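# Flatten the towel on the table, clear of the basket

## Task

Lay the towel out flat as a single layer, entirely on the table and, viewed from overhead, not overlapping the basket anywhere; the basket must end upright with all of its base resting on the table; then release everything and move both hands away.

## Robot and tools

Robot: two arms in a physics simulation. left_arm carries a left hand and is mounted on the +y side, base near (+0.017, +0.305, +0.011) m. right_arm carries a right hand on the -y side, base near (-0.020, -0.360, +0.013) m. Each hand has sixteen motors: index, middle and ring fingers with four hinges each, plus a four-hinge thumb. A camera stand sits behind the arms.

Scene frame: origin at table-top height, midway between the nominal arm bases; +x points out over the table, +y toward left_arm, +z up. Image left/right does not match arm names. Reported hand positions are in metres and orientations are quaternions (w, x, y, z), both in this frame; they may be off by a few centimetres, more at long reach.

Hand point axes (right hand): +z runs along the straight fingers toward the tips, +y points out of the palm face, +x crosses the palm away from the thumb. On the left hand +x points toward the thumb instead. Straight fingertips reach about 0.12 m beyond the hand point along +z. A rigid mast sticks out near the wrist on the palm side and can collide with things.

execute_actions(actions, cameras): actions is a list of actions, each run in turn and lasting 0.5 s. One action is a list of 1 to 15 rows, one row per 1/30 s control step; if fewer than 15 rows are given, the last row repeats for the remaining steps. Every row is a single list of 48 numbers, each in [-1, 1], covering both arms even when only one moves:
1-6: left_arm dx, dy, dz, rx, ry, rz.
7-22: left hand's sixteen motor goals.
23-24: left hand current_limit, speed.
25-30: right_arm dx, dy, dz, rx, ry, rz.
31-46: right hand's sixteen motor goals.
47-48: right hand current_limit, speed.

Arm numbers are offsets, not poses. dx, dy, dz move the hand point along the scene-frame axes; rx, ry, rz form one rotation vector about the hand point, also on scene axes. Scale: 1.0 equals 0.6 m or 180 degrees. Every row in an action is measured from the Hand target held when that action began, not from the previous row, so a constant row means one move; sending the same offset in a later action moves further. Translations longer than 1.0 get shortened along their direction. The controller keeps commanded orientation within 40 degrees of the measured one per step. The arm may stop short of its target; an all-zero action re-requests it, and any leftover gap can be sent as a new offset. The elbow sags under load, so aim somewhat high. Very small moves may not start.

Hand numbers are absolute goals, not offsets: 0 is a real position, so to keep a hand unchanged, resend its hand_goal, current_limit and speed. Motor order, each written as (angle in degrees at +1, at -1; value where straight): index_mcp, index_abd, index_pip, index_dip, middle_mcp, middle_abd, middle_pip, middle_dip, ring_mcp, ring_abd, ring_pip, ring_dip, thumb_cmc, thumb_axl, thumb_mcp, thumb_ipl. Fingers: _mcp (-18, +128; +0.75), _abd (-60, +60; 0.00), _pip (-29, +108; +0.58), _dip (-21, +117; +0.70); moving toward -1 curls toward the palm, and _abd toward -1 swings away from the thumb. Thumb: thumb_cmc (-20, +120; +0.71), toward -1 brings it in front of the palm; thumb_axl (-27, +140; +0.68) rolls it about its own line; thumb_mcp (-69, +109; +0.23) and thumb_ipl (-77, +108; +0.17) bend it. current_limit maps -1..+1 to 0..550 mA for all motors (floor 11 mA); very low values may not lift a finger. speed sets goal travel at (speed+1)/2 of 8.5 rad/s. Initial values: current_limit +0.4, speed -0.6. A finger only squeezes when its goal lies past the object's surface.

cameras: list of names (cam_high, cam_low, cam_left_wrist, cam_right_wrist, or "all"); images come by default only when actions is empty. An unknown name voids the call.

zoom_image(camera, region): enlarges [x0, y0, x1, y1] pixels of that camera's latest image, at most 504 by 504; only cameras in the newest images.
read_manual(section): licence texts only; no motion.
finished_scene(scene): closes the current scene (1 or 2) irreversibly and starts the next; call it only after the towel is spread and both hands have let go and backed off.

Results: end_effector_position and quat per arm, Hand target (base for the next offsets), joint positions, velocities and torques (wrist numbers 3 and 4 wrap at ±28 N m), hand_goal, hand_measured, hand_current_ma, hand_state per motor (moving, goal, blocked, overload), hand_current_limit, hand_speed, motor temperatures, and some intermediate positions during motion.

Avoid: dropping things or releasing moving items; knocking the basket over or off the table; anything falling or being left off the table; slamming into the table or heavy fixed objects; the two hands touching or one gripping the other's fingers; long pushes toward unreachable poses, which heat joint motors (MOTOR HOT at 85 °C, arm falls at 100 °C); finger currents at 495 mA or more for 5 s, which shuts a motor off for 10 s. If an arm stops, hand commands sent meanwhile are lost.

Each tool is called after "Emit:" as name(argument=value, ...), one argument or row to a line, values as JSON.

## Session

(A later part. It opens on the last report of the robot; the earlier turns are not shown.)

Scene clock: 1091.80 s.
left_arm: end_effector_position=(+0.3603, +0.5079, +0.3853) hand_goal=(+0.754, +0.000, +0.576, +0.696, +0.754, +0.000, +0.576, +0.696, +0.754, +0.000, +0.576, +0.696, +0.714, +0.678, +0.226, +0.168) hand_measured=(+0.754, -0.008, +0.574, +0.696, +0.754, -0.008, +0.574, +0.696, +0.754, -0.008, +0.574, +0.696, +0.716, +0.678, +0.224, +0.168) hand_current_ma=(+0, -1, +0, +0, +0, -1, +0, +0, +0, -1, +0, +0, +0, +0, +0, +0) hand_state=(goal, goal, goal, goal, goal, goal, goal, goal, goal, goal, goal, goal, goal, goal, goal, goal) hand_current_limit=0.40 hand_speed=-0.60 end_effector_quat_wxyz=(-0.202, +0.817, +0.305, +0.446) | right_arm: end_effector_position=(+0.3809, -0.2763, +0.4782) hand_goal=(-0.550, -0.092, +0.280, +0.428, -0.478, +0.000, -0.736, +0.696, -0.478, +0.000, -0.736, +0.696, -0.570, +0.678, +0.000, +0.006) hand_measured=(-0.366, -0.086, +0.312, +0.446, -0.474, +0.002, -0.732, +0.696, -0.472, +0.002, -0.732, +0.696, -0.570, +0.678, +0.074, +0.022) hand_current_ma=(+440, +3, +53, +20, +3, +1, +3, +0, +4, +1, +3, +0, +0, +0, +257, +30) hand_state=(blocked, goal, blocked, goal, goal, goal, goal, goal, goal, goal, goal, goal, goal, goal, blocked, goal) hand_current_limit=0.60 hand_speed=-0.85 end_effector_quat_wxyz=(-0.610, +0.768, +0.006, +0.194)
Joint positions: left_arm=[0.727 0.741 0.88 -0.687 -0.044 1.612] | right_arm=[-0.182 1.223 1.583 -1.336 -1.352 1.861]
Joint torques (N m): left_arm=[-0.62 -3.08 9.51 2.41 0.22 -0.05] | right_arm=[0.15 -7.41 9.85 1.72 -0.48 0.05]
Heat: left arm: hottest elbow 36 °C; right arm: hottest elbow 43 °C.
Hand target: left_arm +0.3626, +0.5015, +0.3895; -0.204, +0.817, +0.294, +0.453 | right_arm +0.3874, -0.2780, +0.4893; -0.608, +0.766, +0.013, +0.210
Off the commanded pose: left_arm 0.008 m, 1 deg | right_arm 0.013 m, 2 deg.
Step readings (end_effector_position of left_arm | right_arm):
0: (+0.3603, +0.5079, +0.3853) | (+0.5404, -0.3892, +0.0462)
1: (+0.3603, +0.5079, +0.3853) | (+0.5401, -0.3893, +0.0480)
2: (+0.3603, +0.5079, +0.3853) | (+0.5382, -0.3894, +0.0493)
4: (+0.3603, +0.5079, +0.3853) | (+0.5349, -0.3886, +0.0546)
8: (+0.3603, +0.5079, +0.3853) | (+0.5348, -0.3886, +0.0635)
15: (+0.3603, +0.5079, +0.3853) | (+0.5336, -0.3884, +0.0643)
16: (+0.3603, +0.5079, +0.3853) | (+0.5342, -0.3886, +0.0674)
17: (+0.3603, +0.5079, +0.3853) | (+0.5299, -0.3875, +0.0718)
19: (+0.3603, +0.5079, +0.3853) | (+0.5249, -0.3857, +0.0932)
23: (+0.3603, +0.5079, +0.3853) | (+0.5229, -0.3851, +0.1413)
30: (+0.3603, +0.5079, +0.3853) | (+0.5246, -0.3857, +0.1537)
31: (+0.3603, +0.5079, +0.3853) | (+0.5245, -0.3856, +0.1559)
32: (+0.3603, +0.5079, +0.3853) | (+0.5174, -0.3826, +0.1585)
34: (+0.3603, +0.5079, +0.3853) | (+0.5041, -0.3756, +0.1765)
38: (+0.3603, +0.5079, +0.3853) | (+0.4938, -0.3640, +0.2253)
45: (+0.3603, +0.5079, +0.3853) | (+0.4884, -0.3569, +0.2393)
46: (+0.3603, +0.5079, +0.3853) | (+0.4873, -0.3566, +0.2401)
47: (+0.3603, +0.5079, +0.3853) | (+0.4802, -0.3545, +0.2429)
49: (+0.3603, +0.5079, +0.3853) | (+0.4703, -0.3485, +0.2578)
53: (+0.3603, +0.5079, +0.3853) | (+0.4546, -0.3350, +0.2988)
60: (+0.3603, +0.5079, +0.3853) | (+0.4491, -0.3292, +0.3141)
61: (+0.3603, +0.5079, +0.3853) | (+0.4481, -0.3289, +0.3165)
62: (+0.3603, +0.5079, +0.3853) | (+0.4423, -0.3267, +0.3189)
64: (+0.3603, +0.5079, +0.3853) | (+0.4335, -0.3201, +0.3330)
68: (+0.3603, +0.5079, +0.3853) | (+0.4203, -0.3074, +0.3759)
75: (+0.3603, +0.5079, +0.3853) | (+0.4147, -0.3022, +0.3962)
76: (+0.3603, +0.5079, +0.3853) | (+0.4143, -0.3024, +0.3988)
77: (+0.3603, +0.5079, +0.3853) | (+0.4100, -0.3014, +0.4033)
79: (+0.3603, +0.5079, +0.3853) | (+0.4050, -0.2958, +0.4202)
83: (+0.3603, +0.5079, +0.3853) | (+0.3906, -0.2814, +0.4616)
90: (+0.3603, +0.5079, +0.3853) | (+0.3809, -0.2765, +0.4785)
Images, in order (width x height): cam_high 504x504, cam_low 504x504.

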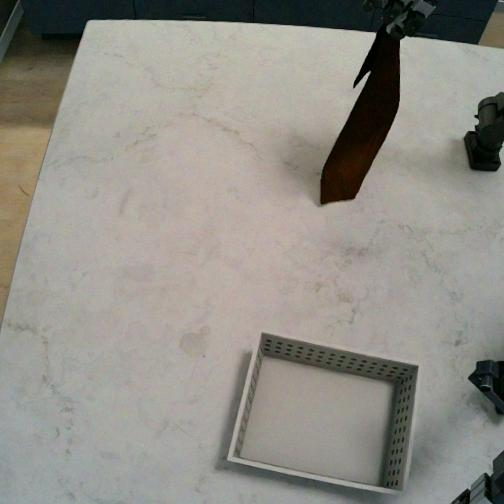

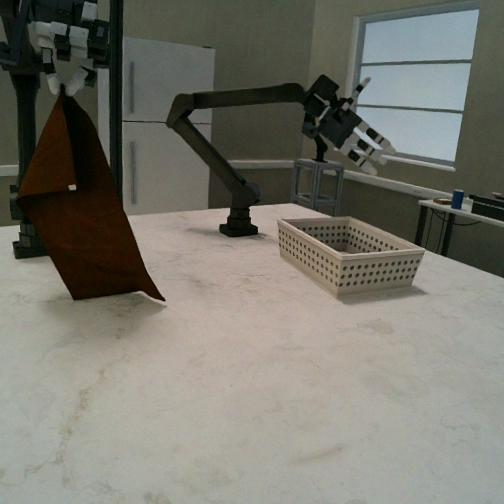

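Emit:
execute_actions(
  actions=[
    [[0,0,0.0,0,0,0,0.754,0,0.576,0.696,0.754,0,0.576,0.696,0.754,0,0.576,0.696,0.714,0.678,0.226,0.168,0.4,-0.6,-0.017,-0.0547,-0.04,0,0,-0.0222,-0.55,-0.093,0.28,0.4276,-0.479,0,-0.737,0.696,-0.479,0,-0.737,0.696,-0.571,0.678,0.0,0.0054,0.6,-0.85]],
    [[0,0,0.0,0,0,0,0.754,0,0.576,0.696,0.754,0,0.576,0.696,0.754,0,0.576,0.696,0.714,0.678,0.226,0.168,0.4,-0.6,-0.017,-0.0547,-0.05,0,0,-0.0222,-0.55,-0.093,0.28,0.4276,-0.479,0,-0.737,0.696,-0.479,0,-0.737,0.696,-0.571,0.678,0.0,0.0054,0.6,-0.85]],
    [[0,0,0.0,0,0,0,0.754,0,0.576,0.696,0.754,0,0.576,0.696,0.754,0,0.576,0.696,0.714,0.678,0.226,0.168,0.4,-0.6,-0.017,-0.0547,-0.06,0,0,-0.0222,-0.55,-0.093,0.28,0.4276,-0.479,0,-0.737,0.696,-0.479,0,-0.737,0.696,-0.571,0.678,0.0,0.0054,0.6,-0.85]],
    [[0,0,0.0,0,0,0,0.754,0,0.576,0.696,0.754,0,0.576,0.696,0.754,0,0.576,0.696,0.714,0.678,0.226,0.168,0.4,-0.6,-0.017,-0.0547,-0.07,0,0,-0.0222,-0.55,-0.093,0.28,0.4276,-0.479,0,-0.737,0.696,-0.479,0,-0.737,0.696,-0.571,0.678,0.0,0.0054,0.6,-0.85]],
    [[0,0,0.0,0,0,0,0.754,0,0.576,0.696,0.754,0,0.576,0.696,0.754,0,0.576,0.696,0.714,0.678,0.226,0.168,0.4,-0.6,-0.017,-0.0547,-0.08,0,0,-0.0222,-0.55,-0.093,0.28,0.4276,-0.479,0,-0.737,0.696,-0.479,0,-0.737,0.696,-0.571,0.678,0.0,0.0054,0.6,-0.85]],
  ],
  cameras=["cam_low", "cam_high"],
)

Emit:
zoom_image(
  camera="cam_high",
  region=[280, 0, 450, 230],
)

Emit:
zoom_image(
  camera="cam_low",
  region=[0, 130, 200, 330],
)

Scene clock: 1146.80 s.
left_arm: end_effector_position=(+0.3603, +0.5079, +0.3853) hand_goal=(+0.754, +0.000, +0.576, +0.696, +0.754, +0.000, +0.576, +0.696, +0.754, +0.000, +0.576, +0.696, +0.714, +0.678, +0.226, +0.168) hand_measured=(+0.754, -0.008, +0.574, +0.696, +0.754, -0.008, +0.574, +0.696, +0.754, -0.008, +0.574, +0.696, +0.716, +0.678, +0.224, +0.168) hand_current_ma=(+0, -1, +0, +0, +0, -1, +0, +0, +0, -1, +0, +0, +0, +0, +0, +0) hand_state=(goal, goal, goal, goal, goal, goal, goal, goal, goal, goal, goal, goal, goal, goal, goal, goal) hand_current_limit=0.40 hand_speed=-0.60 end_effector_quat_wxyz=(-0.202, +0.817, +0.305, +0.446) | right_arm: end_effector_position=(+0.3297, -0.4410, +0.2986) hand_goal=(-0.550, -0.092, +0.280, +0.428, -0.478, +0.000, -0.736, +0.696, -0.478, +0.000, -0.736, +0.696, -0.570, +0.678, +0.000, +0.006) hand_measured=(-0.366, -0.088, +0.314, +0.446, -0.474, +0.002, -0.732, +0.696, -0.474, +0.002, -0.732, +0.696, -0.570, +0.678, +0.072, +0.022) hand_current_ma=(+440, +3, +54, +21, +3, +1, +2, +0, +3, +1, +3, +0, +0, +0, +251, +30) hand_state=(blocked, goal, blocked, goal, goal, goal, goal, goal, goal, goal, goal, goal, goal, goal, blocked, goal) hand_current_limit=0.60 hand_speed=-0.85 end_effector_quat_wxyz=(-0.565, +0.755, -0.138, +0.303)
Joint positions: left_arm=[0.727 0.741 0.88 -0.687 -0.044 1.612] | right_arm=[-0.68 1.174 1.098 -1.496 -1.391 1.258]
Joint torques (N m): left_arm=[-0.62 -3.08 9.52 2.43 0.22 -0.05] | right_arm=[0.44 -6.59 9.84 -0.24 -0.81 -0.3]
Heat: left arm: hottest elbow 36 °C; right arm: hottest elbow 46 °C.
Hand target: left_arm +0.3626, +0.5015, +0.3895; -0.204, +0.817, +0.294, +0.453 | right_arm +0.3364, -0.4421, +0.3093; -0.563, +0.756, -0.120, +0.312
Off the commanded pose: left_arm 0.008 m, 1 deg | right_arm 0.013 m, 2 deg.
Step readings (end_effector_position of left_arm | right_arm):
0: (+0.3603, +0.5079, +0.3853) | (+0.3809, -0.2763, +0.4782)
1: (+0.3603, +0.5079, +0.3853) | (+0.3811, -0.2779, +0.4762)
2: (+0.3603, +0.5079, +0.3853) | (+0.3797, -0.2810, +0.4722)
4: (+0.3603, +0.5079, +0.3853) | (+0.3753, -0.2942, +0.4613)
8: (+0.3603, +0.5079, +0.3853) | (+0.3767, -0.3145, +0.4534)
15: (+0.3603, +0.5079, +0.3853) | (+0.3775, -0.3159, +0.4540)
16: (+0.3603, +0.5079, +0.3853) | (+0.3775, -0.3157, +0.4513)
17: (+0.3603, +0.5079, +0.3853) | (+0.3751, -0.3176, +0.4467)
19: (+0.3603, +0.5079, +0.3853) | (+0.3679, -0.3282, +0.4327)
23: (+0.3603, +0.5079, +0.3853) | (+0.3670, -0.3467, +0.4236)
30: (+0.3603, +0.5079, +0.3853) | (+0.3662, -0.3476, +0.4236)
31: (+0.3603, +0.5079, +0.3853) | (+0.3666, -0.3475, +0.4209)
32: (+0.3603, +0.5079, +0.3853) | (+0.3642, -0.3492, +0.4161)
34: (+0.3603, +0.5079, +0.3853) | (+0.3570, -0.3602, +0.4006)
38: (+0.3603, +0.5079, +0.3853) | (+0.3537, -0.3781, +0.3885)
45: (+0.3603, +0.5079, +0.3853) | (+0.3522, -0.3787, +0.3875)
46: (+0.3603, +0.5079, +0.3853) | (+0.3522, -0.3784, +0.3848)
47: (+0.3603, +0.5079, +0.3853) | (+0.3510, -0.3810, +0.3799)
49: (+0.3603, +0.5079, +0.3853) | (+0.3446, -0.3910, +0.3635)
53: (+0.3603, +0.5079, +0.3853) | (+0.3411, -0.4094, +0.3478)
60: (+0.3603, +0.5079, +0.3853) | (+0.3397, -0.4091, +0.3464)
61: (+0.3603, +0.5079, +0.3853) | (+0.3402, -0.4092, +0.3431)
62: (+0.3603, +0.5079, +0.3853) | (+0.3396, -0.4119, +0.3387)
64: (+0.3603, +0.5079, +0.3853) | (+0.3322, -0.4219, +0.3210)
68: (+0.3603, +0.5079, +0.3853) | (+0.3291, -0.4399, +0.3018)
75: (+0.3603, +0.5079, +0.3853) | (+0.3293, -0.4407, +0.2986)
Images, in order (width x height): cam_high 504x504, cam_low 504x504.

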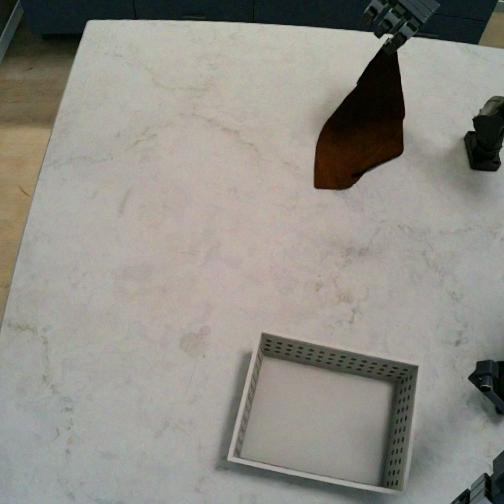

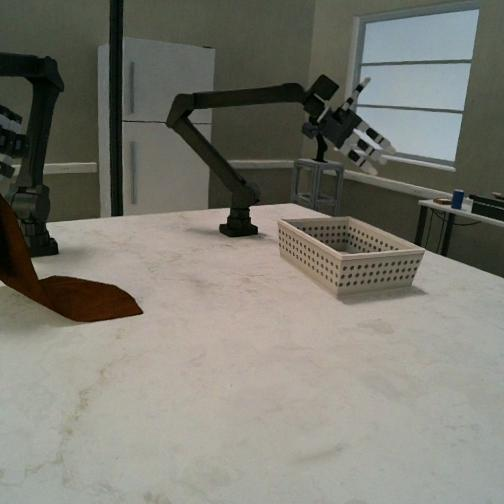

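Scaled by 2.191 from the camera's 504x504 image, which has a finer 720x720 frame.

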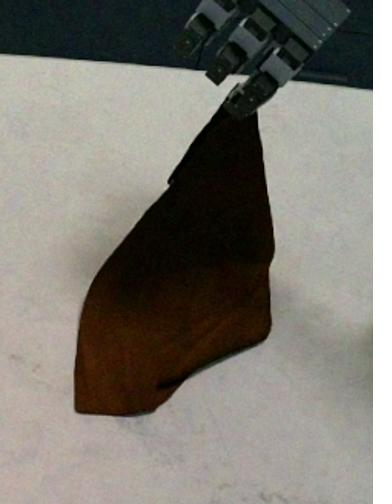

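Scaled by 2.520 from the camera's 504x504 image, which has a finer 720x720 frame.

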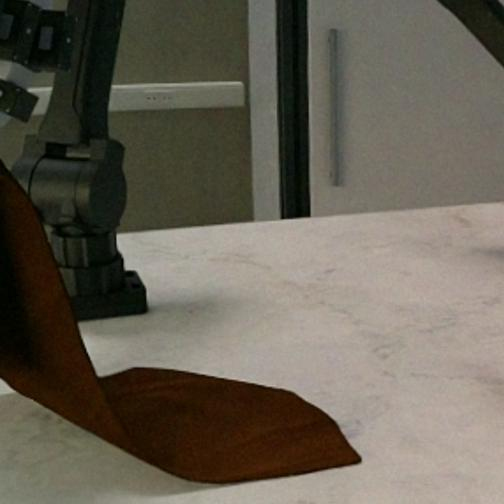

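Emit:
execute_actions(
  actions=[
    [[0.112,0.036,-0.016,-0.0733,0.0833,0.091,0.2,-0.093,0.3,0.5,-0.2,0,-0.3,0.696,-0.2,0,-0.3,0.696,0.2,0.678,0.2,0.1,0.4,-0.6,0,0,0,0,0,0,-0.55,-0.093,0.28,0.4276,-0.479,0,-0.737,0.696,-0.479,0,-0.737,0.696,-0.571,0.678,0.0,0.0054,0.6,-0.85]],
    [[0.08,-0.11,-0.017,-0.0733,0.0833,0.091,-0.13,-0.093,0.1,0.4276,-0.479,0,-0.737,0.696,-0.479,0,-0.737,0.696,-0.3,0.678,0.2,0.0054,0.4,-0.6,0,0,0,0,0,0,-0.55,-0.093,0.28,0.4276,-0.479,0,-0.737,0.696,-0.479,0,-0.737,0.696,-0.571,0.678,0.0,0.0054,0.6,-0.85]],
    [[0.015,-0.114,-0.025,-0.0367,0.0416,0.0455,-0.13,-0.093,0.1,0.4276,-0.479,0,-0.737,0.696,-0.479,0,-0.737,0.696,-0.571,0.678,0.2,0.0054,0.4,-0.6,0,0,0,0,0,0,-0.55,-0.093,0.28,0.4276,-0.479,0,-0.737,0.696,-0.479,0,-0.737,0.696,-0.571,0.678,0.0,0.0054,0.6,-0.85]],
    [[0.015,-0.114,-0.025,-0.0367,0.0416,0.0455,-0.13,-0.093,0.1,0.4276,-0.479,0,-0.737,0.696,-0.479,0,-0.737,0.696,-0.571,0.678,0.2,0.0054,0.4,-0.6,0,0,0,0,0,0,-0.55,-0.093,0.28,0.4276,-0.479,0,-0.737,0.696,-0.479,0,-0.737,0.696,-0.571,0.678,0.0,0.0054,0.6,-0.85]],
    [[-0.006,-0.16,-0.033,-0.0367,0.0416,0.0455,-0.13,-0.093,0.1,0.4276,-0.479,0,-0.737,0.696,-0.479,0,-0.737,0.696,-0.571,0.678,0.2,0.0054,0.4,-0.6,0,0,0,0,0,0,-0.55,-0.093,0.28,0.4276,-0.479,0,-0.737,0.696,-0.479,0,-0.737,0.696,-0.571,0.678,0.0,0.0054,0.6,-0.85]],
    [[-0.006,-0.16,-0.033,-0.0367,0.0416,0.0455,-0.13,-0.093,0.1,0.4276,-0.479,0,-0.737,0.696,-0.479,0,-0.737,0.696,-0.571,0.678,0.2,0.0054,0.4,-0.6,0,0,0,0,0,0,-0.55,-0.093,0.28,0.4276,-0.479,0,-0.737,0.696,-0.479,0,-0.737,0.696,-0.571,0.678,0.0,0.0054,0.6,-0.85]],
  ],
  cameras=["cam_low", "cam_high"],
)

Scene clock: 1219.47 s.
left_arm: end_effector_position=(+0.4757, +0.1307, +0.2650) hand_goal=(-0.130, -0.092, +0.100, +0.428, -0.478, +0.000, -0.736, +0.696, -0.478, +0.000, -0.736, +0.696, -0.570, +0.678, +0.200, +0.006) hand_measured=(-0.122, -0.090, +0.104, +0.432, -0.466, +0.000, -0.734, +0.696, -0.464, +0.000, -0.734, +0.696, -0.568, +0.678, +0.196, +0.006) hand_current_ma=(+1, +0, +0, +0, +3, +0, +0, +0, +3, +0, +0, +0, +0, +0, +0, +0) hand_state=(goal, goal, goal, goal, goal, goal, goal, goal, goal, goal, goal, goal, goal, goal, goal, goal) hand_current_limit=0.40 hand_speed=-0.60 end_effector_quat_wxyz=(+0.029, +0.646, +0.736, -0.201) | right_arm: end_effector_position=(+0.3287, -0.4402, +0.2986) hand_goal=(-0.550, -0.092, +0.280, +0.428, -0.478, +0.000, -0.736, +0.696, -0.478, +0.000, -0.736, +0.696, -0.570, +0.678, +0.000, +0.006) hand_measured=(-0.366, -0.088, +0.314, +0.446, -0.474, +0.002, -0.732, +0.696, -0.474, +0.002, -0.732, +0.696, -0.570, +0.678, +0.072, +0.022) hand_current_ma=(+440, +3, +54, +21, +3, +1, +2, +0, +3, +1, +3, +0, +0, +0, +251, +30) hand_state=(blocked, goal, blocked, goal, goal, goal, goal, goal, goal, goal, goal, goal, goal, goal, blocked, goal) hand_current_limit=0.60 hand_speed=-0.85 end_effector_quat_wxyz=(-0.565, +0.756, -0.136, +0.302)
Joint positions: left_arm=[-0.337 1.515 1.524 -1.683 0.397 -0.443] | right_arm=[-0.68 1.174 1.098 -1.51 -1.391 1.243]
Joint torques (N m): left_arm=[0.97 -14.39 12.86 -0.25 0.53 -0.14] | right_arm=[0.26 -6.42 10.09 -0.31 -0.82 -0.31]
Heat: left arm: hottest elbow 37 °C; right arm: hottest elbow 47 °C.
Hand target: left_arm +0.4886, +0.1283, +0.3001; -0.158, +0.648, +0.678, -0.310 | right_arm +0.3364, -0.4421, +0.3093; -0.563, +0.756, -0.120, +0.312
Off the commanded pose: left_arm 0.038 m, 26 deg | right_arm 0.013 m, 2 deg.
joint sent to its limit (left arm) — joint 4 (wrist pitch), lower limit. The joint targets are off in position and orientation.
Step readings (end_effector_position of left_arm | right_arm):
0: (+0.3603, +0.5079, +0.3853) | (+0.3297, -0.4410, +0.2986)
1: (+0.3579, +0.5142, +0.3842) | (+0.3296, -0.4409, +0.2986)
2: (+0.3571, +0.5263, +0.3756) | (+0.3292, -0.4406, +0.2986)
4: (+0.3792, +0.5245, +0.3673) | (+0.3290, -0.4404, +0.2986)
8: (+0.4326, +0.5101, +0.3409) | (+0.3286, -0.4401, +0.2986)
15: (+0.4274, +0.5101, +0.3242) | (+0.3286, -0.4401, +0.2986)
16: (+0.4239, +0.5120, +0.3273) | (+0.3286, -0.4401, +0.2986)
17: (+0.4167, +0.5057, +0.3284) | (+0.3287, -0.4402, +0.2986)
19: (+0.4326, +0.4744, +0.3379) | (+0.3287, -0.4402, +0.2986)
23: (+0.4763, +0.4314, +0.3477) | (+0.3287, -0.4402, +0.2986)
30: (+0.4768, +0.4443, +0.3368) | (+0.3287, -0.4402, +0.2986)
31: (+0.4774, +0.4442, +0.3371) | (+0.3287, -0.4402, +0.2986)
32: (+0.4791, +0.4368, +0.3383) | (+0.3287, -0.4402, +0.2986)
34: (+0.4836, +0.4130, +0.3396) | (+0.3287, -0.4402, +0.2986)
38: (+0.4911, +0.3759, +0.3444) | (+0.3287, -0.4402, +0.2986)
45: (+0.4920, +0.3784, +0.3458) | (+0.3287, -0.4402, +0.2986)
46: (+0.4923, +0.3774, +0.3451) | (+0.3287, -0.4402, +0.2986)
47: (+0.4930, +0.3677, +0.3432) | (+0.3287, -0.4402, +0.2986)
49: (+0.4948, +0.3409, +0.3382) | (+0.3287, -0.4402, +0.2986)
53: (+0.4959, +0.3048, +0.3368) | (+0.3287, -0.4402, +0.2986)
60: (+0.4961, +0.3088, +0.3374) | (+0.3287, -0.4402, +0.2986)
61: (+0.4955, +0.3056, +0.3362) | (+0.3287, -0.4402, +0.2986)
62: (+0.4940, +0.2923, +0.3345) | (+0.3287, -0.4402, +0.2986)
64: (+0.4914, +0.2553, +0.3299) | (+0.3287, -0.4402, +0.2986)
68: (+0.4851, +0.2010, +0.3160) | (+0.3287, -0.4402, +0.2986)
75: (+0.4887, +0.2165, +0.3089) | (+0.3287, -0.4402, +0.2986)
76: (+0.4866, +0.2105, +0.3074) | (+0.3287, -0.4402, +0.2986)
77: (+0.4831, +0.1956, +0.3043) | (+0.3287, -0.4402, +0.2986)
79: (+0.4783, +0.1604, +0.2965) | (+0.3287, -0.4402, +0.2986)
83: (+0.4710, +0.1111, +0.2741) | (+0.3287, -0.4402, +0.2986)
90: (+0.4742, +0.1248, +0.2642) | (+0.3287, -0.4402, +0.2986)
Images, in order (width x height): cam_high 504x504, cam_low 504x504.

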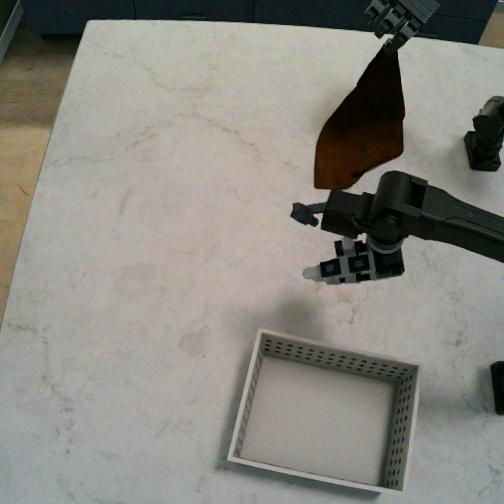

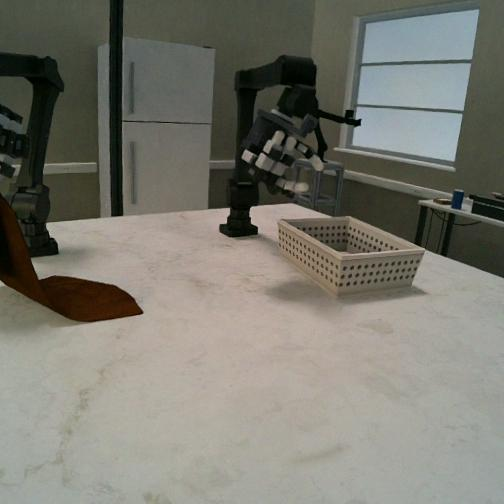

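Emit:
execute_actions(
  actions=[
    [[-0.03,-0.14,-0.09,-0.0367,0.0416,0.0455,-0.13,-0.093,0.1,0.4276,-0.479,0,-0.737,0.696,-0.479,0,-0.737,0.696,-0.571,0.678,0.2,0.0054,0.4,-0.6,0,0,0,0,0,0,-0.55,-0.093,0.28,0.4276,-0.479,0,-0.737,0.696,-0.479,0,-0.737,0.696,-0.571,0.678,0.0,0.0054,0.6,-0.85]],
    [[-0.03,-0.14,-0.06,-0.0367,0.0416,0.0455,-0.13,-0.093,0.1,0.4276,-0.479,0,-0.737,0.696,-0.479,0,-0.737,0.696,-0.571,0.678,0.2,0.0054,0.4,-0.6,0,0,0,0,0,0,-0.55,-0.093,0.28,0.4276,-0.479,0,-0.737,0.696,-0.479,0,-0.737,0.696,-0.571,0.678,0.0,0.0054,0.6,-0.85]],
    [[-0.03,-0.14,-0.03,-0.0367,0.0416,0.0455,-0.13,-0.093,0.1,0.4276,-0.479,0,-0.737,0.696,-0.479,0,-0.737,0.696,-0.571,0.678,0.2,0.0054,0.4,-0.6,0,0,0,0,0,0,-0.55,-0.093,0.28,0.4276,-0.479,0,-0.737,0.696,-0.479,0,-0.737,0.696,-0.571,0.678,0.0,0.0054,0.6,-0.85]],
    [[-0.03,-0.14,0,-0.0367,0.0416,0.0455,-0.13,-0.093,0.1,0.4276,-0.479,0,-0.737,0.696,-0.479,0,-0.737,0.696,-0.571,0.678,0.2,0.0054,0.4,-0.6,0,0,0,0,0,0,-0.55,-0.093,0.28,0.4276,-0.479,0,-0.737,0.696,-0.479,0,-0.737,0.696,-0.571,0.678,0.0,0.0054,0.6,-0.85]],
  ],
  cameras=["cam_low", "cam_high", "cam_left_wrist"],
)

Emit:
zoom_image(
  camera="cam_low",
  region=[0, 180, 200, 340],
)

Emit:
zoom_image(
  camera="cam_high",
  region=[270, 50, 440, 250],
)

Scene clock: 1232.67 s.
left_arm: end_effector_position=(+0.4114, -0.2109, +0.1796) hand_goal=(-0.130, -0.092, +0.100, +0.428, -0.478, +0.000, -0.736, +0.696, -0.478, +0.000, -0.736, +0.696, -0.570, +0.678, +0.200, +0.006) hand_measured=(-0.132, -0.088, +0.100, +0.430, -0.472, +0.000, -0.734, +0.696, -0.472, +0.000, -0.734, +0.696, -0.566, +0.678, +0.200, +0.006) hand_current_ma=(+0, +0, +0, +0, +1, +0, +0, +0, +1, +0, +0, +0, +0, +0, +0, +0) hand_state=(goal, goal, goal, goal, goal, goal, goal, goal, goal, goal, goal, goal, goal, goal, goal, goal) hand_current_limit=0.40 hand_speed=-0.60 end_effector_quat_wxyz=(-0.114, +0.359, +0.673, -0.637) | right_arm: end_effector_position=(+0.3287, -0.4402, +0.2986) hand_goal=(-0.550, -0.092, +0.280, +0.428, -0.478, +0.000, -0.736, +0.696, -0.478, +0.000, -0.736, +0.696, -0.570, +0.678, +0.000, +0.006) hand_measured=(-0.366, -0.088, +0.314, +0.446, -0.474, +0.002, -0.732, +0.696, -0.474, +0.002, -0.732, +0.696, -0.570, +0.678, +0.072, +0.022) hand_current_ma=(+440, +3, +54, +21, +3, +1, +2, +0, +3, +1, +3, +0, +0, +0, +251, +30) hand_state=(blocked, goal, blocked, goal, goal, goal, goal, goal, goal, goal, goal, goal, goal, goal, blocked, goal) hand_current_limit=0.60 hand_speed=-0.85 end_effector_quat_wxyz=(-0.565, +0.756, -0.136, +0.302)
Joint positions: left_arm=[-0.678 2.024 1.805 -1.307 1.406 -1.302] | right_arm=[-0.68 1.174 1.098 -1.51 -1.391 1.243]
Joint torques (N m): left_arm=[0.62 -23.41 7.5 0.98 0.79 -0.16] | right_arm=[0.26 -6.53 10.09 -0.31 -0.82 -0.32]
Heat: left arm: hottest elbow 39 °C; right arm: hottest elbow 47 °C.
Hand target: left_arm +0.4166, -0.2077, +0.1921; -0.083, +0.353, +0.680, -0.637 | right_arm +0.3364, -0.4421, +0.3093; -0.563, +0.756, -0.120, +0.312
Off the commanded pose: left_arm 0.014 m, 4 deg | right_arm 0.013 m, 2 deg.
Step readings (end_effector_position of left_arm | right_arm):
0: (+0.4757, +0.1308, +0.2649) | (+0.3287, -0.4402, +0.2986)
1: (+0.4715, +0.1224, +0.2640) | (+0.3287, -0.4402, +0.2986)
2: (+0.4665, +0.1030, +0.2638) | (+0.3287, -0.4402, +0.2986)
4: (+0.4633, +0.0738, +0.2563) | (+0.3287, -0.4402, +0.2986)
8: (+0.4564, +0.0394, +0.2250) | (+0.3287, -0.4402, +0.2986)
15: (+0.4560, +0.0422, +0.2130) | (+0.3287, -0.4402, +0.2986)
16: (+0.4517, +0.0356, +0.2151) | (+0.3287, -0.4402, +0.2986)
17: (+0.4479, +0.0162, +0.2200) | (+0.3287, -0.4402, +0.2986)
19: (+0.4494, -0.0099, +0.2193) | (+0.3287, -0.4402, +0.2986)
23: (+0.4424, -0.0377, +0.1941) | (+0.3287, -0.4402, +0.2986)
30: (+0.4395, -0.0389, +0.1826) | (+0.3287, -0.4402, +0.2986)
31: (+0.4366, -0.0453, +0.1857) | (+0.3287, -0.4402, +0.2986)
32: (+0.4334, -0.0644, +0.1955) | (+0.3287, -0.4402, +0.2986)
34: (+0.4379, -0.0904, +0.1985) | (+0.3287, -0.4402, +0.2986)
38: (+0.4279, -0.1162, +0.1775) | (+0.3287, -0.4402, +0.2986)
45: (+0.4205, -0.1215, +0.1663) | (+0.3287, -0.4402, +0.2986)
46: (+0.4182, -0.1276, +0.1720) | (+0.3287, -0.4402, +0.2986)
47: (+0.4161, -0.1451, +0.1835) | (+0.3287, -0.4402, +0.2986)
49: (+0.4208, -0.1690, +0.1888) | (+0.3287, -0.4402, +0.2986)
53: (+0.4123, -0.1965, +0.1788) | (+0.3287, -0.4402, +0.2986)
60: (+0.4125, -0.2134, +0.1761) | (+0.3287, -0.4402, +0.2986)
Images, in order (width x height): cam_high 504x504, cam_low 504x504, cam_left_wrist 672x504.

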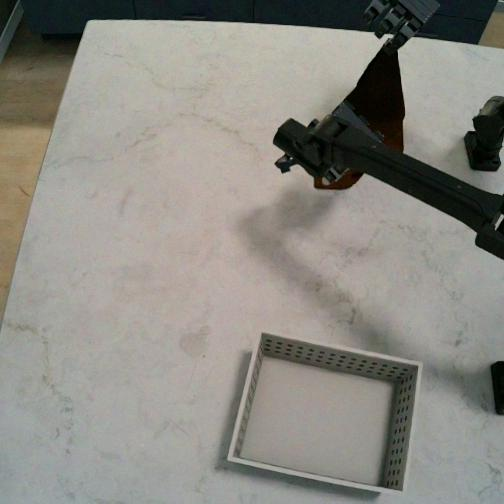

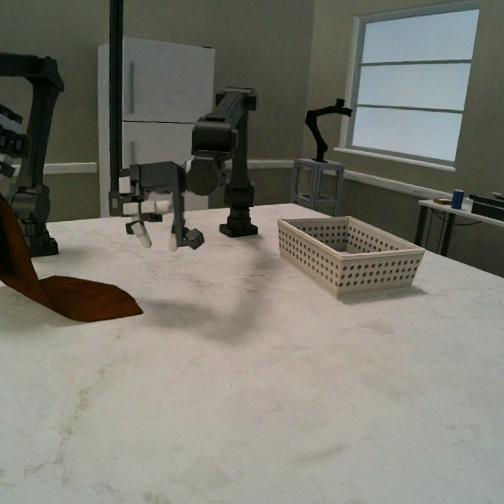

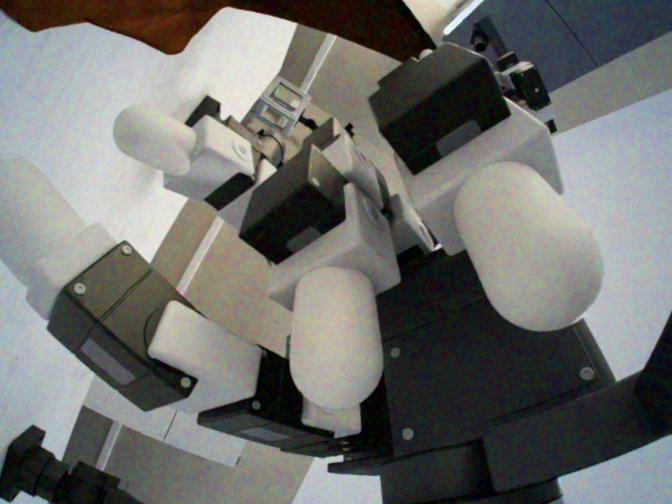

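Scaled by 2.520 from the camera's 504x504 image, which has a finer 720x720 frame.

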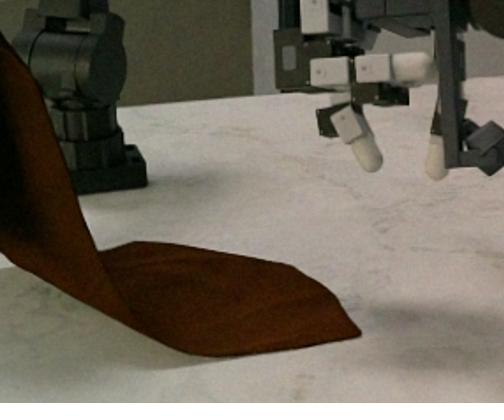

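Scaled by 2.520 from the camera's 504x504 image, which has a finer 720x720 frame.

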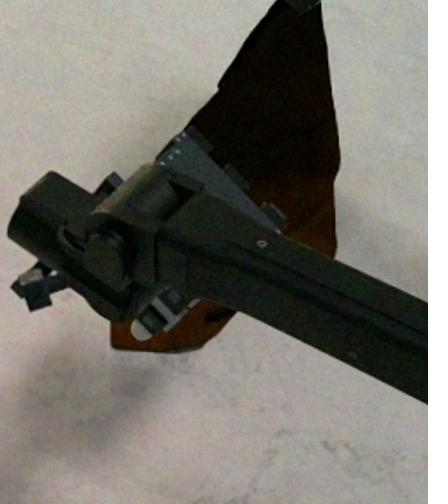

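Emit:
execute_actions(
  actions=[
    [[0.031,-0.129,-0.05,0,0,0,-0.13,-0.093,0.1,0.4276,-0.479,0,-0.737,0.696,-0.479,0,-0.737,0.696,-0.571,0.678,0.2,0.0054,0.4,-0.6,0,0,0,0,0,0,-0.55,-0.093,0.28,0.4276,-0.479,0,-0.737,0.696,-0.479,0,-0.737,0.696,-0.571,0.678,0.0,0.0054,0.6,-0.85]],
    [[0,0,-0.12,0,0,0,-0.13,-0.093,0.1,0.4276,-0.479,0,-0.737,0.696,-0.479,0,-0.737,0.696,-0.571,0.678,0.2,0.0054,0.4,-0.6,0,0,0,0,0,0,-0.55,-0.093,0.28,0.4276,-0.479,0,-0.737,0.696,-0.479,0,-0.737,0.696,-0.571,0.678,0.0,0.0054,0.6,-0.85]],
  ],
  cameras=["cam_low", "cam_high", "cam_left_wrist"],
)

Emit:
zoom_image(
  camera="cam_low",
  region=[0, 180, 200, 340],
)

Emit:
zoom_image(
  camera="cam_high",
  region=[270, 50, 440, 250],
)

Scene clock: 1253.37 s.
left_arm: end_effector_position=(+0.4294, -0.2853, +0.0812) hand_goal=(-0.130, -0.092, +0.100, +0.428, -0.478, +0.000, -0.736, +0.696, -0.478, +0.000, -0.736, +0.696, -0.570, +0.678, +0.200, +0.006) hand_measured=(-0.132, -0.088, +0.100, +0.430, -0.474, +0.000, -0.734, +0.696, -0.474, +0.000, -0.734, +0.696, -0.566, +0.678, +0.200, +0.006) hand_current_ma=(+0, +0, +0, +0, +0, +0, +0, +0, +0, +0, +0, +0, +0, +0, +0, +0) hand_state=(goal, goal, goal, goal, goal, goal, goal, goal, goal, goal, goal, goal, goal, goal, goal, goal) hand_current_limit=0.40 hand_speed=-0.60 end_effector_quat_wxyz=(-0.097, +0.350, +0.683, -0.633) | right_arm: end_effector_position=(+0.3287, -0.4402, +0.2986) hand_goal=(-0.550, -0.092, +0.280, +0.428, -0.478, +0.000, -0.736, +0.696, -0.478, +0.000, -0.736, +0.696, -0.570, +0.678, +0.000, +0.006) hand_measured=(-0.366, -0.088, +0.314, +0.446, -0.474, +0.002, -0.732, +0.696, -0.474, +0.002, -0.732, +0.696, -0.570, +0.678, +0.072, +0.022) hand_current_ma=(+440, +3, +54, +21, +3, +1, +2, +0, +3, +1, +3, +0, +0, +0, +251, +30) hand_state=(blocked, goal, blocked, goal, goal, goal, goal, goal, goal, goal, goal, goal, goal, goal, blocked, goal) hand_current_limit=0.60 hand_speed=-0.85 end_effector_quat_wxyz=(-0.565, +0.756, -0.136, +0.302)
Joint positions: left_arm=[-0.75 2.167 1.746 -0.568 1.355 -1.842] | right_arm=[-0.68 1.174 1.098 -1.51 -1.391 1.243]
Joint torques (N m): left_arm=[0.38 -24.53 7.61 1.92 0.65 -0.16] | right_arm=[0.5 -6.3 10.02 -0.28 -0.83 -0.32]
Heat: left arm: hottest elbow 38 °C; right arm: hottest elbow 47 °C.
Hand target: left_arm +0.4352, -0.2851, +0.0901; -0.083, +0.353, +0.680, -0.637 | right_arm +0.3364, -0.4421, +0.3093; -0.563, +0.756, -0.120, +0.312
Off the commanded pose: left_arm 0.011 m, 2 deg | right_arm 0.013 m, 2 deg.
Step readings (end_effector_position of left_arm | right_arm):
0: (+0.4113, -0.2109, +0.1796) | (+0.3287, -0.4402, +0.2986)
1: (+0.4130, -0.2122, +0.1786) | (+0.3287, -0.4402, +0.2986)
2: (+0.4210, -0.2222, +0.1791) | (+0.3287, -0.4402, +0.2986)
4: (+0.4374, -0.2441, +0.1738) | (+0.3287, -0.4402, +0.2986)
8: (+0.4373, -0.2702, +0.1477) | (+0.3287, -0.4402, +0.2986)
15: (+0.4316, -0.2887, +0.1414) | (+0.3287, -0.4402, +0.2986)
16: (+0.4324, -0.2893, +0.1390) | (+0.3287, -0.4402, +0.2986)
17: (+0.4336, -0.2904, +0.1365) | (+0.3287, -0.4402, +0.2986)
19: (+0.4337, -0.2888, +0.1219) | (+0.3287, -0.4402, +0.2986)
23: (+0.4288, -0.2838, +0.0902) | (+0.3287, -0.4402, +0.2986)
30: (+0.4296, -0.2851, +0.0805) | (+0.3287, -0.4402, +0.2986)
Images, in order (width x height): cam_high 504x504, cam_low 504x504, cam_left_wrist 672x504.

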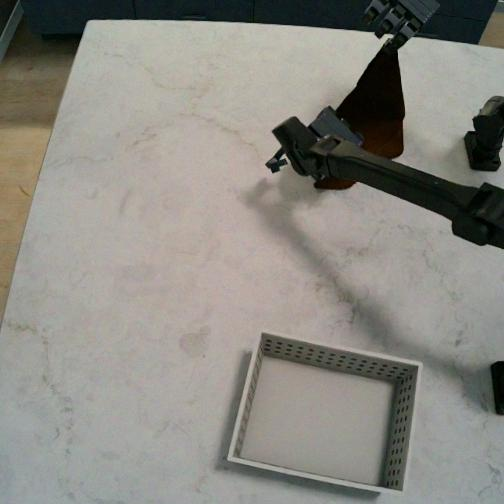

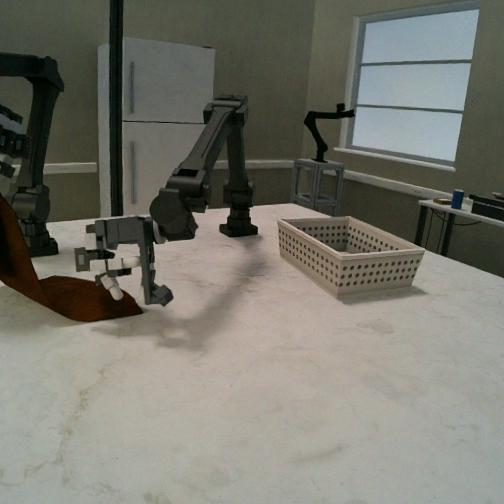

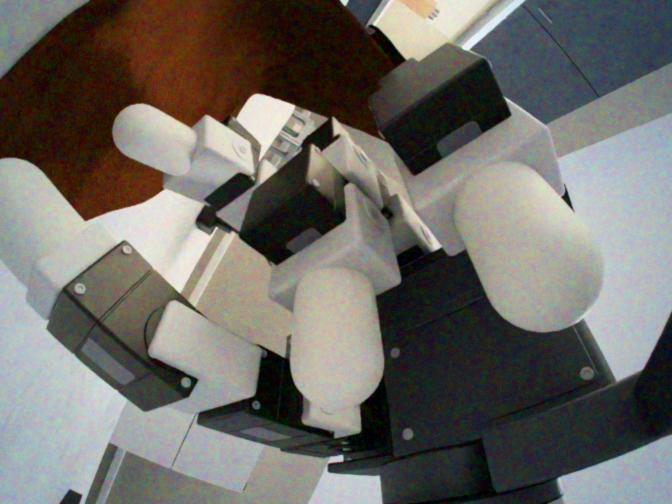

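Scaled by 2.520 from the camera's 504x504 image, which has a finer 720x720 frame.

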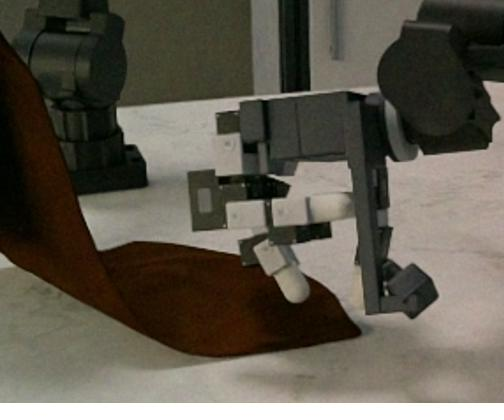

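Scaled by 2.520 from the camera's 504x504 image, which has a finer 720x720 frame.

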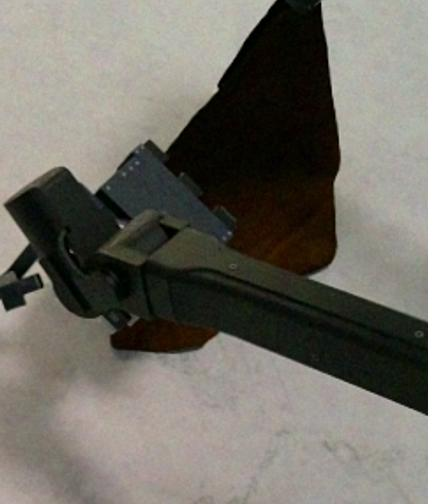

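Emit:
execute_actions(
  actions=[
    [[-0.037,-0.027,-0.03,0,0,0,-0.13,-0.093,0.1,0.4276,-0.479,0,-0.737,0.696,-0.479,0,-0.737,0.696,-0.571,0.678,0.2,0.0054,0.4,-0.6,0,0,0,0,0,0,-0.55,-0.093,0.28,0.4276,-0.479,0,-0.737,0.696,-0.479,0,-0.737,0.696,-0.571,0.678,0.0,0.0054,0.6,-0.85]],
    [[0,0,-0.06,0,0,0,-0.13,-0.093,0.1,0.4276,-0.479,0,-0.737,0.696,-0.479,0,-0.737,0.696,-0.571,0.678,0.2,0.0054,0.4,-0.6,0,0,0,0,0,0,-0.55,-0.093,0.28,0.4276,-0.479,0,-0.737,0.696,-0.479,0,-0.737,0.696,-0.571,0.678,0.0,0.0054,0.6,-0.85]],
    [[0,0,-0.03,0,0,0,-0.13,-0.093,0.1,0.4276,-0.479,0,-0.737,0.696,-0.479,0,-0.737,0.696,-0.571,0.678,0.2,0.0054,0.4,-0.6,0,0,0,0,0,0,-0.55,-0.093,0.28,0.4276,-0.479,0,-0.737,0.696,-0.479,0,-0.737,0.696,-0.571,0.678,0.0,0.0054,0.6,-0.85]],
  ],
  cameras=["cam_low", "cam_left_wrist"],
)

Emit:
zoom_image(
  camera="cam_low",
  region=[0, 180, 200, 340],
)

Scene clock: 1262.23 s.
left_arm: end_effector_position=(+0.4148, -0.3020, +0.0526) hand_goal=(-0.130, -0.092, +0.100, +0.428, -0.478, +0.000, -0.736, +0.696, -0.478, +0.000, -0.736, +0.696, -0.570, +0.678, +0.200, +0.006) hand_measured=(-0.134, -0.092, +0.092, +0.422, -0.474, +0.000, -0.734, +0.696, -0.474, +0.000, -0.734, +0.696, -0.564, +0.678, +0.206, +0.008) hand_current_ma=(+0, +0, -1, -1, +0, +0, +0, +0, +0, +0, +0, +0, +0, +0, +1, +0) hand_state=(goal, goal, goal, goal, goal, goal, goal, goal, goal, goal, goal, goal, goal, goal, goal, goal) hand_current_limit=0.40 hand_speed=-0.60 end_effector_quat_wxyz=(-0.077, +0.357, +0.675, -0.641) | right_arm: end_effector_position=(+0.3287, -0.4402, +0.2986) hand_goal=(-0.550, -0.092, +0.280, +0.428, -0.478, +0.000, -0.736, +0.696, -0.478, +0.000, -0.736, +0.696, -0.570, +0.678, +0.000, +0.006) hand_measured=(-0.366, -0.088, +0.314, +0.446, -0.474, +0.002, -0.732, +0.696, -0.474, +0.002, -0.732, +0.696, -0.570, +0.678, +0.072, +0.022) hand_current_ma=(+440, +3, +54, +21, +3, +1, +2, +0, +3, +1, +3, +0, +0, +0, +251, +30) hand_state=(blocked, goal, blocked, goal, goal, goal, goal, goal, goal, goal, goal, goal, goal, goal, blocked, goal) hand_current_limit=0.60 hand_speed=-0.85 end_effector_quat_wxyz=(-0.565, +0.756, -0.136, +0.302)
Joint positions: left_arm=[-0.782 2.175 1.641 -0.247 1.332 -2.008] | right_arm=[-0.68 1.174 1.098 -1.51 -1.391 1.243]
Joint torques (N m): left_arm=[-0.32 -19.14 6.48 2.3 0.37 0.07] | right_arm=[0.5 -6.18 10.06 -0.21 -0.82 -0.32]
Heat: left arm: hottest elbow 38 °C; right arm: hottest elbow 47 °C.
Hand target: left_arm +0.4130, -0.3013, +0.0181; -0.083, +0.353, +0.680, -0.637 | right_arm +0.3364, -0.4421, +0.3093; -0.563, +0.756, -0.120, +0.312
Off the commanded pose: left_arm 0.034 m, 1 deg | right_arm 0.013 m, 2 deg.
Step readings (end_effector_position of left_arm | right_arm):
0: (+0.4294, -0.2853, +0.0812) | (+0.3287, -0.4402, +0.2986)
1: (+0.4305, -0.2855, +0.0790) | (+0.3287, -0.4402, +0.2986)
2: (+0.4318, -0.2872, +0.0775) | (+0.3287, -0.4402, +0.2986)
4: (+0.4306, -0.2895, +0.0710) | (+0.3287, -0.4402, +0.2986)
8: (+0.4210, -0.2910, +0.0619) | (+0.3287, -0.4402, +0.2986)
15: (+0.4132, -0.2978, +0.0622) | (+0.3287, -0.4402, +0.2986)
16: (+0.4138, -0.2984, +0.0623) | (+0.3287, -0.4402, +0.2986)
17: (+0.4149, -0.2995, +0.0619) | (+0.3287, -0.4402, +0.2986)
19: (+0.4150, -0.2996, +0.0564) | (+0.3287, -0.4402, +0.2986)
23: (+0.4140, -0.3006, +0.0531) | (+0.3287, -0.4402, +0.2986)
30: (+0.4144, -0.3011, +0.0537) | (+0.3287, -0.4402, +0.2986)
31: (+0.4143, -0.3010, +0.0523) | (+0.3287, -0.4402, +0.2986)
32: (+0.4147, -0.3014, +0.0523) | (+0.3287, -0.4402, +0.2986)
34: (+0.4147, -0.3017, +0.0525) | (+0.3287, -0.4402, +0.2986)
38: (+0.4148, -0.3020, +0.0524) | (+0.3287, -0.4402, +0.2986)
45: (+0.4148, -0.3020, +0.0526) | (+0.3287, -0.4402, +0.2986)
Images, in order (width x height): cam_low 504x504, cam_left_wrist 672x504.

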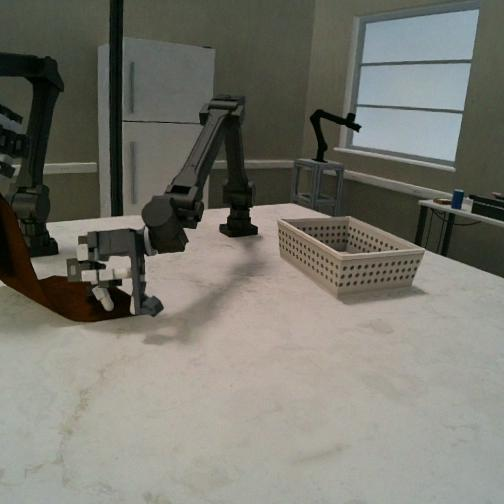

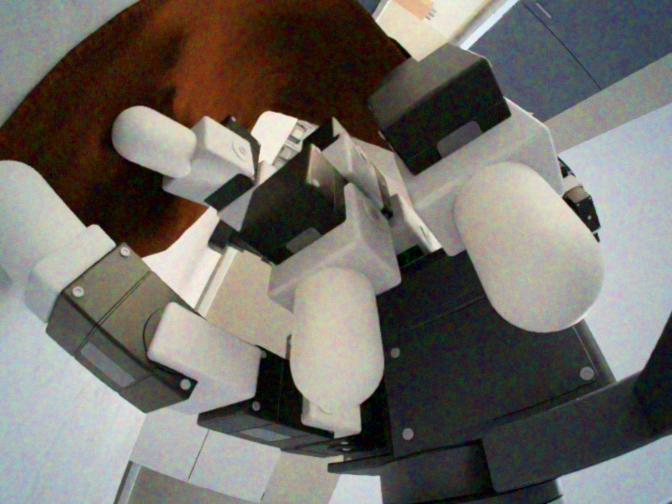

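Scaled by 2.520 from the camera's 504x504 image, which has a finer 720x720 frame.

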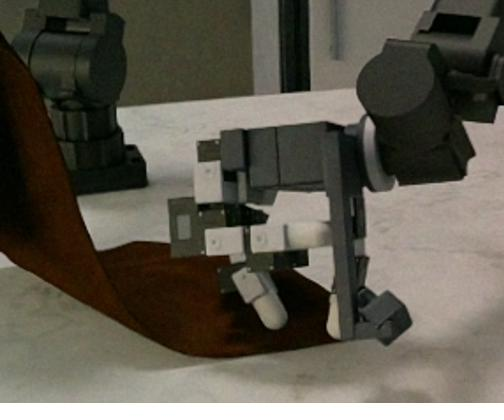

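Emit:
execute_actions(
  actions=[
    [[0,0,-0.015,0,0,0,-0.18,-0.093,0.14,0.4276,-0.479,0,-0.737,0.696,-0.479,0,-0.737,0.696,-0.571,0.678,0.17,0.0054,0.6,-0.85,0,0,0,0,0,0,-0.55,-0.093,0.28,0.4276,-0.479,0,-0.737,0.696,-0.479,0,-0.737,0.696,-0.571,0.678,0.0,0.0054,0.6,-0.85]],
    [[0,0,0,0,0,0,-0.26,-0.093,0.2,0.4276,-0.479,0,-0.737,0.696,-0.479,0,-0.737,0.696,-0.571,0.678,0.11,0.0054,0.6,-0.85,0,0,0,0,0,0,-0.55,-0.093,0.28,0.4276,-0.479,0,-0.737,0.696,-0.479,0,-0.737,0.696,-0.571,0.678,0.0,0.0054,0.6,-0.85]],
    [[0,0,0,0,0,0,-0.38,-0.093,0.25,0.4276,-0.479,0,-0.737,0.696,-0.479,0,-0.737,0.696,-0.571,0.678,0.05,0.0054,0.6,-0.85,0,0,0,0,0,0,-0.55,-0.093,0.28,0.4276,-0.479,0,-0.737,0.696,-0.479,0,-0.737,0.696,-0.571,0.678,0.0,0.0054,0.6,-0.85]],
    [[0,0,0,0,0,0,-0.55,-0.093,0.28,0.4276,-0.479,0,-0.737,0.696,-0.479,0,-0.737,0.696,-0.571,0.678,0.0,0.0054,0.6,-0.85,0,0,0,0,0,0,-0.55,-0.093,0.28,0.4276,-0.479,0,-0.737,0.696,-0.479,0,-0.737,0.696,-0.571,0.678,0.0,0.0054,0.6,-0.85]],
  ],
  cameras=["cam_low", "cam_left_wrist"],
)

Emit:
zoom_image(
  camera="cam_low",
  region=[0, 180, 200, 340],
)

Scene clock: 1272.57 s.
left_arm: end_effector_position=(+0.4085, -0.3088, +0.0539) hand_goal=(-0.550, -0.092, +0.280, +0.428, -0.478, +0.000, -0.736, +0.696, -0.478, +0.000, -0.736, +0.696, -0.570, +0.678, +0.000, +0.006) hand_measured=(-0.346, -0.100, +0.306, +0.436, -0.474, +0.000, -0.734, +0.696, -0.474, +0.000, -0.734, +0.696, -0.574, +0.678, +0.060, +0.022) hand_current_ma=(+440, -1, +10, +1, +0, +0, +0, +0, +0, +0, +0, +0, +0, +0, +90, +8) hand_state=(blocked, goal, blocked, goal, goal, goal, goal, goal, goal, goal, goal, goal, goal, goal, blocked, goal) hand_current_limit=0.60 hand_speed=-0.85 end_effector_quat_wxyz=(-0.078, +0.368, +0.664, -0.646) | right_arm: end_effector_position=(+0.3287, -0.4402, +0.2986) hand_goal=(-0.550, -0.092, +0.280, +0.428, -0.478, +0.000, -0.736, +0.696, -0.478, +0.000, -0.736, +0.696, -0.570, +0.678, +0.000, +0.006) hand_measured=(-0.366, -0.088, +0.314, +0.446, -0.474, +0.002, -0.732, +0.696, -0.474, +0.002, -0.732, +0.696, -0.570, +0.678, +0.072, +0.022) hand_current_ma=(+440, +3, +54, +21, +3, +1, +2, +0, +3, +1, +3, +0, +0, +0, +251, +30) hand_state=(blocked, goal, blocked, goal, goal, goal, goal, goal, goal, goal, goal, goal, goal, goal, blocked, goal) hand_current_limit=0.60 hand_speed=-0.85 end_effector_quat_wxyz=(-0.565, +0.756, -0.136, +0.302)
Joint positions: left_arm=[-0.793 2.178 1.639 -0.219 1.348 -2.009] | right_arm=[-0.68 1.174 1.098 -1.51 -1.391 1.243]
Joint torques (N m): left_arm=[0.5 -18.55 6.17 1.96 0.11 0.08] | right_arm=[0.5 -6.48 10 -0.23 -0.84 -0.3]
Heat: left arm: hottest elbow 37 °C; right arm: hottest elbow 47 °C.
Hand target: left_arm +0.4130, -0.3013, +0.0091; -0.083, +0.353, +0.680, -0.637 | right_arm +0.3364, -0.4421, +0.3093; -0.563, +0.756, -0.120, +0.312
Off the commanded pose: left_arm 0.046 m, 3 deg | right_arm 0.013 m, 2 deg.
Step readings (end_effector_position of left_arm | right_arm):
0: (+0.4148, -0.3020, +0.0526) | (+0.3287, -0.4402, +0.2986)
1: (+0.4152, -0.3024, +0.0528) | (+0.3287, -0.4402, +0.2986)
2: (+0.4150, -0.3023, +0.0524) | (+0.3287, -0.4402, +0.2986)
4: (+0.4154, -0.3028, +0.0530) | (+0.3287, -0.4402, +0.2986)
8: (+0.4163, -0.3035, +0.0534) | (+0.3287, -0.4402, +0.2986)
15: (+0.4165, -0.3037, +0.0535) | (+0.3287, -0.4402, +0.2986)
16: (+0.4165, -0.3037, +0.0535) | (+0.3287, -0.4402, +0.2986)
17: (+0.4165, -0.3037, +0.0535) | (+0.3287, -0.4402, +0.2986)
19: (+0.4154, -0.3038, +0.0534) | (+0.3287, -0.4402, +0.2986)
23: (+0.4133, -0.3054, +0.0533) | (+0.3287, -0.4402, +0.2986)
30: (+0.4123, -0.3060, +0.0533) | (+0.3287, -0.4402, +0.2986)
31: (+0.4123, -0.3060, +0.0533) | (+0.3287, -0.4402, +0.2986)
32: (+0.4123, -0.3060, +0.0533) | (+0.3287, -0.4402, +0.2986)
34: (+0.4121, -0.3060, +0.0534) | (+0.3287, -0.4402, +0.2986)
38: (+0.4104, -0.3074, +0.0536) | (+0.3287, -0.4402, +0.2986)
45: (+0.4096, -0.3082, +0.0537) | (+0.3287, -0.4402, +0.2986)
46: (+0.4096, -0.3082, +0.0537) | (+0.3287, -0.4402, +0.2986)
47: (+0.4096, -0.3082, +0.0537) | (+0.3287, -0.4402, +0.2986)
49: (+0.4094, -0.3082, +0.0539) | (+0.3287, -0.4402, +0.2986)
53: (+0.4085, -0.3088, +0.0539) | (+0.3287, -0.4402, +0.2986)
60: (+0.4085, -0.3088, +0.0539) | (+0.3287, -0.4402, +0.2986)
Images, in order (width x height): cam_low 504x504, cam_left_wrist 672x504.

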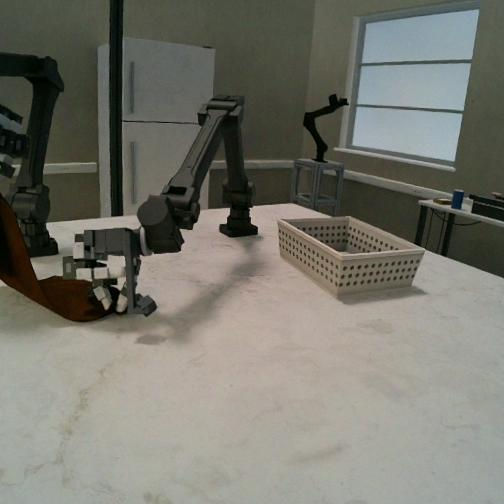

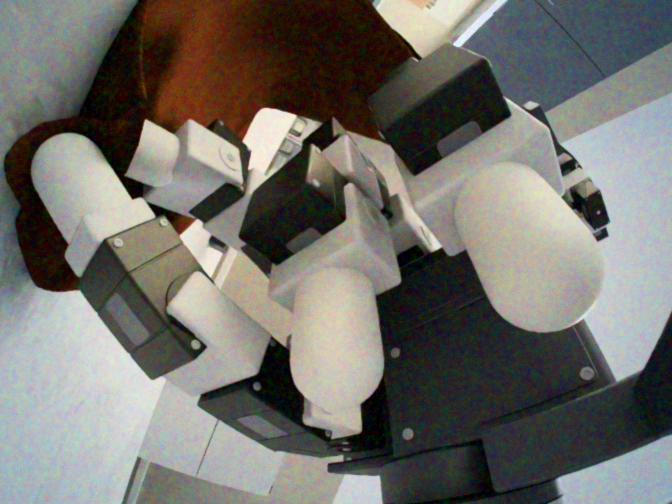

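Scaled by 2.520 from the camera's 504x504 image, which has a finer 720x720 frame.

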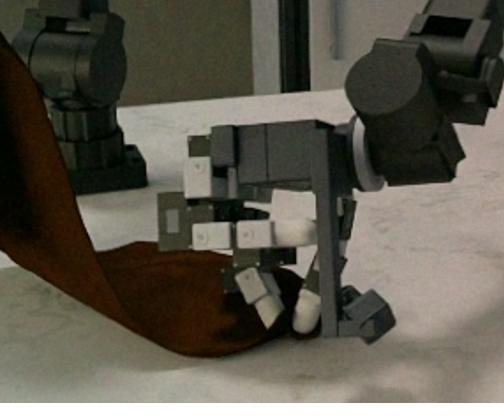

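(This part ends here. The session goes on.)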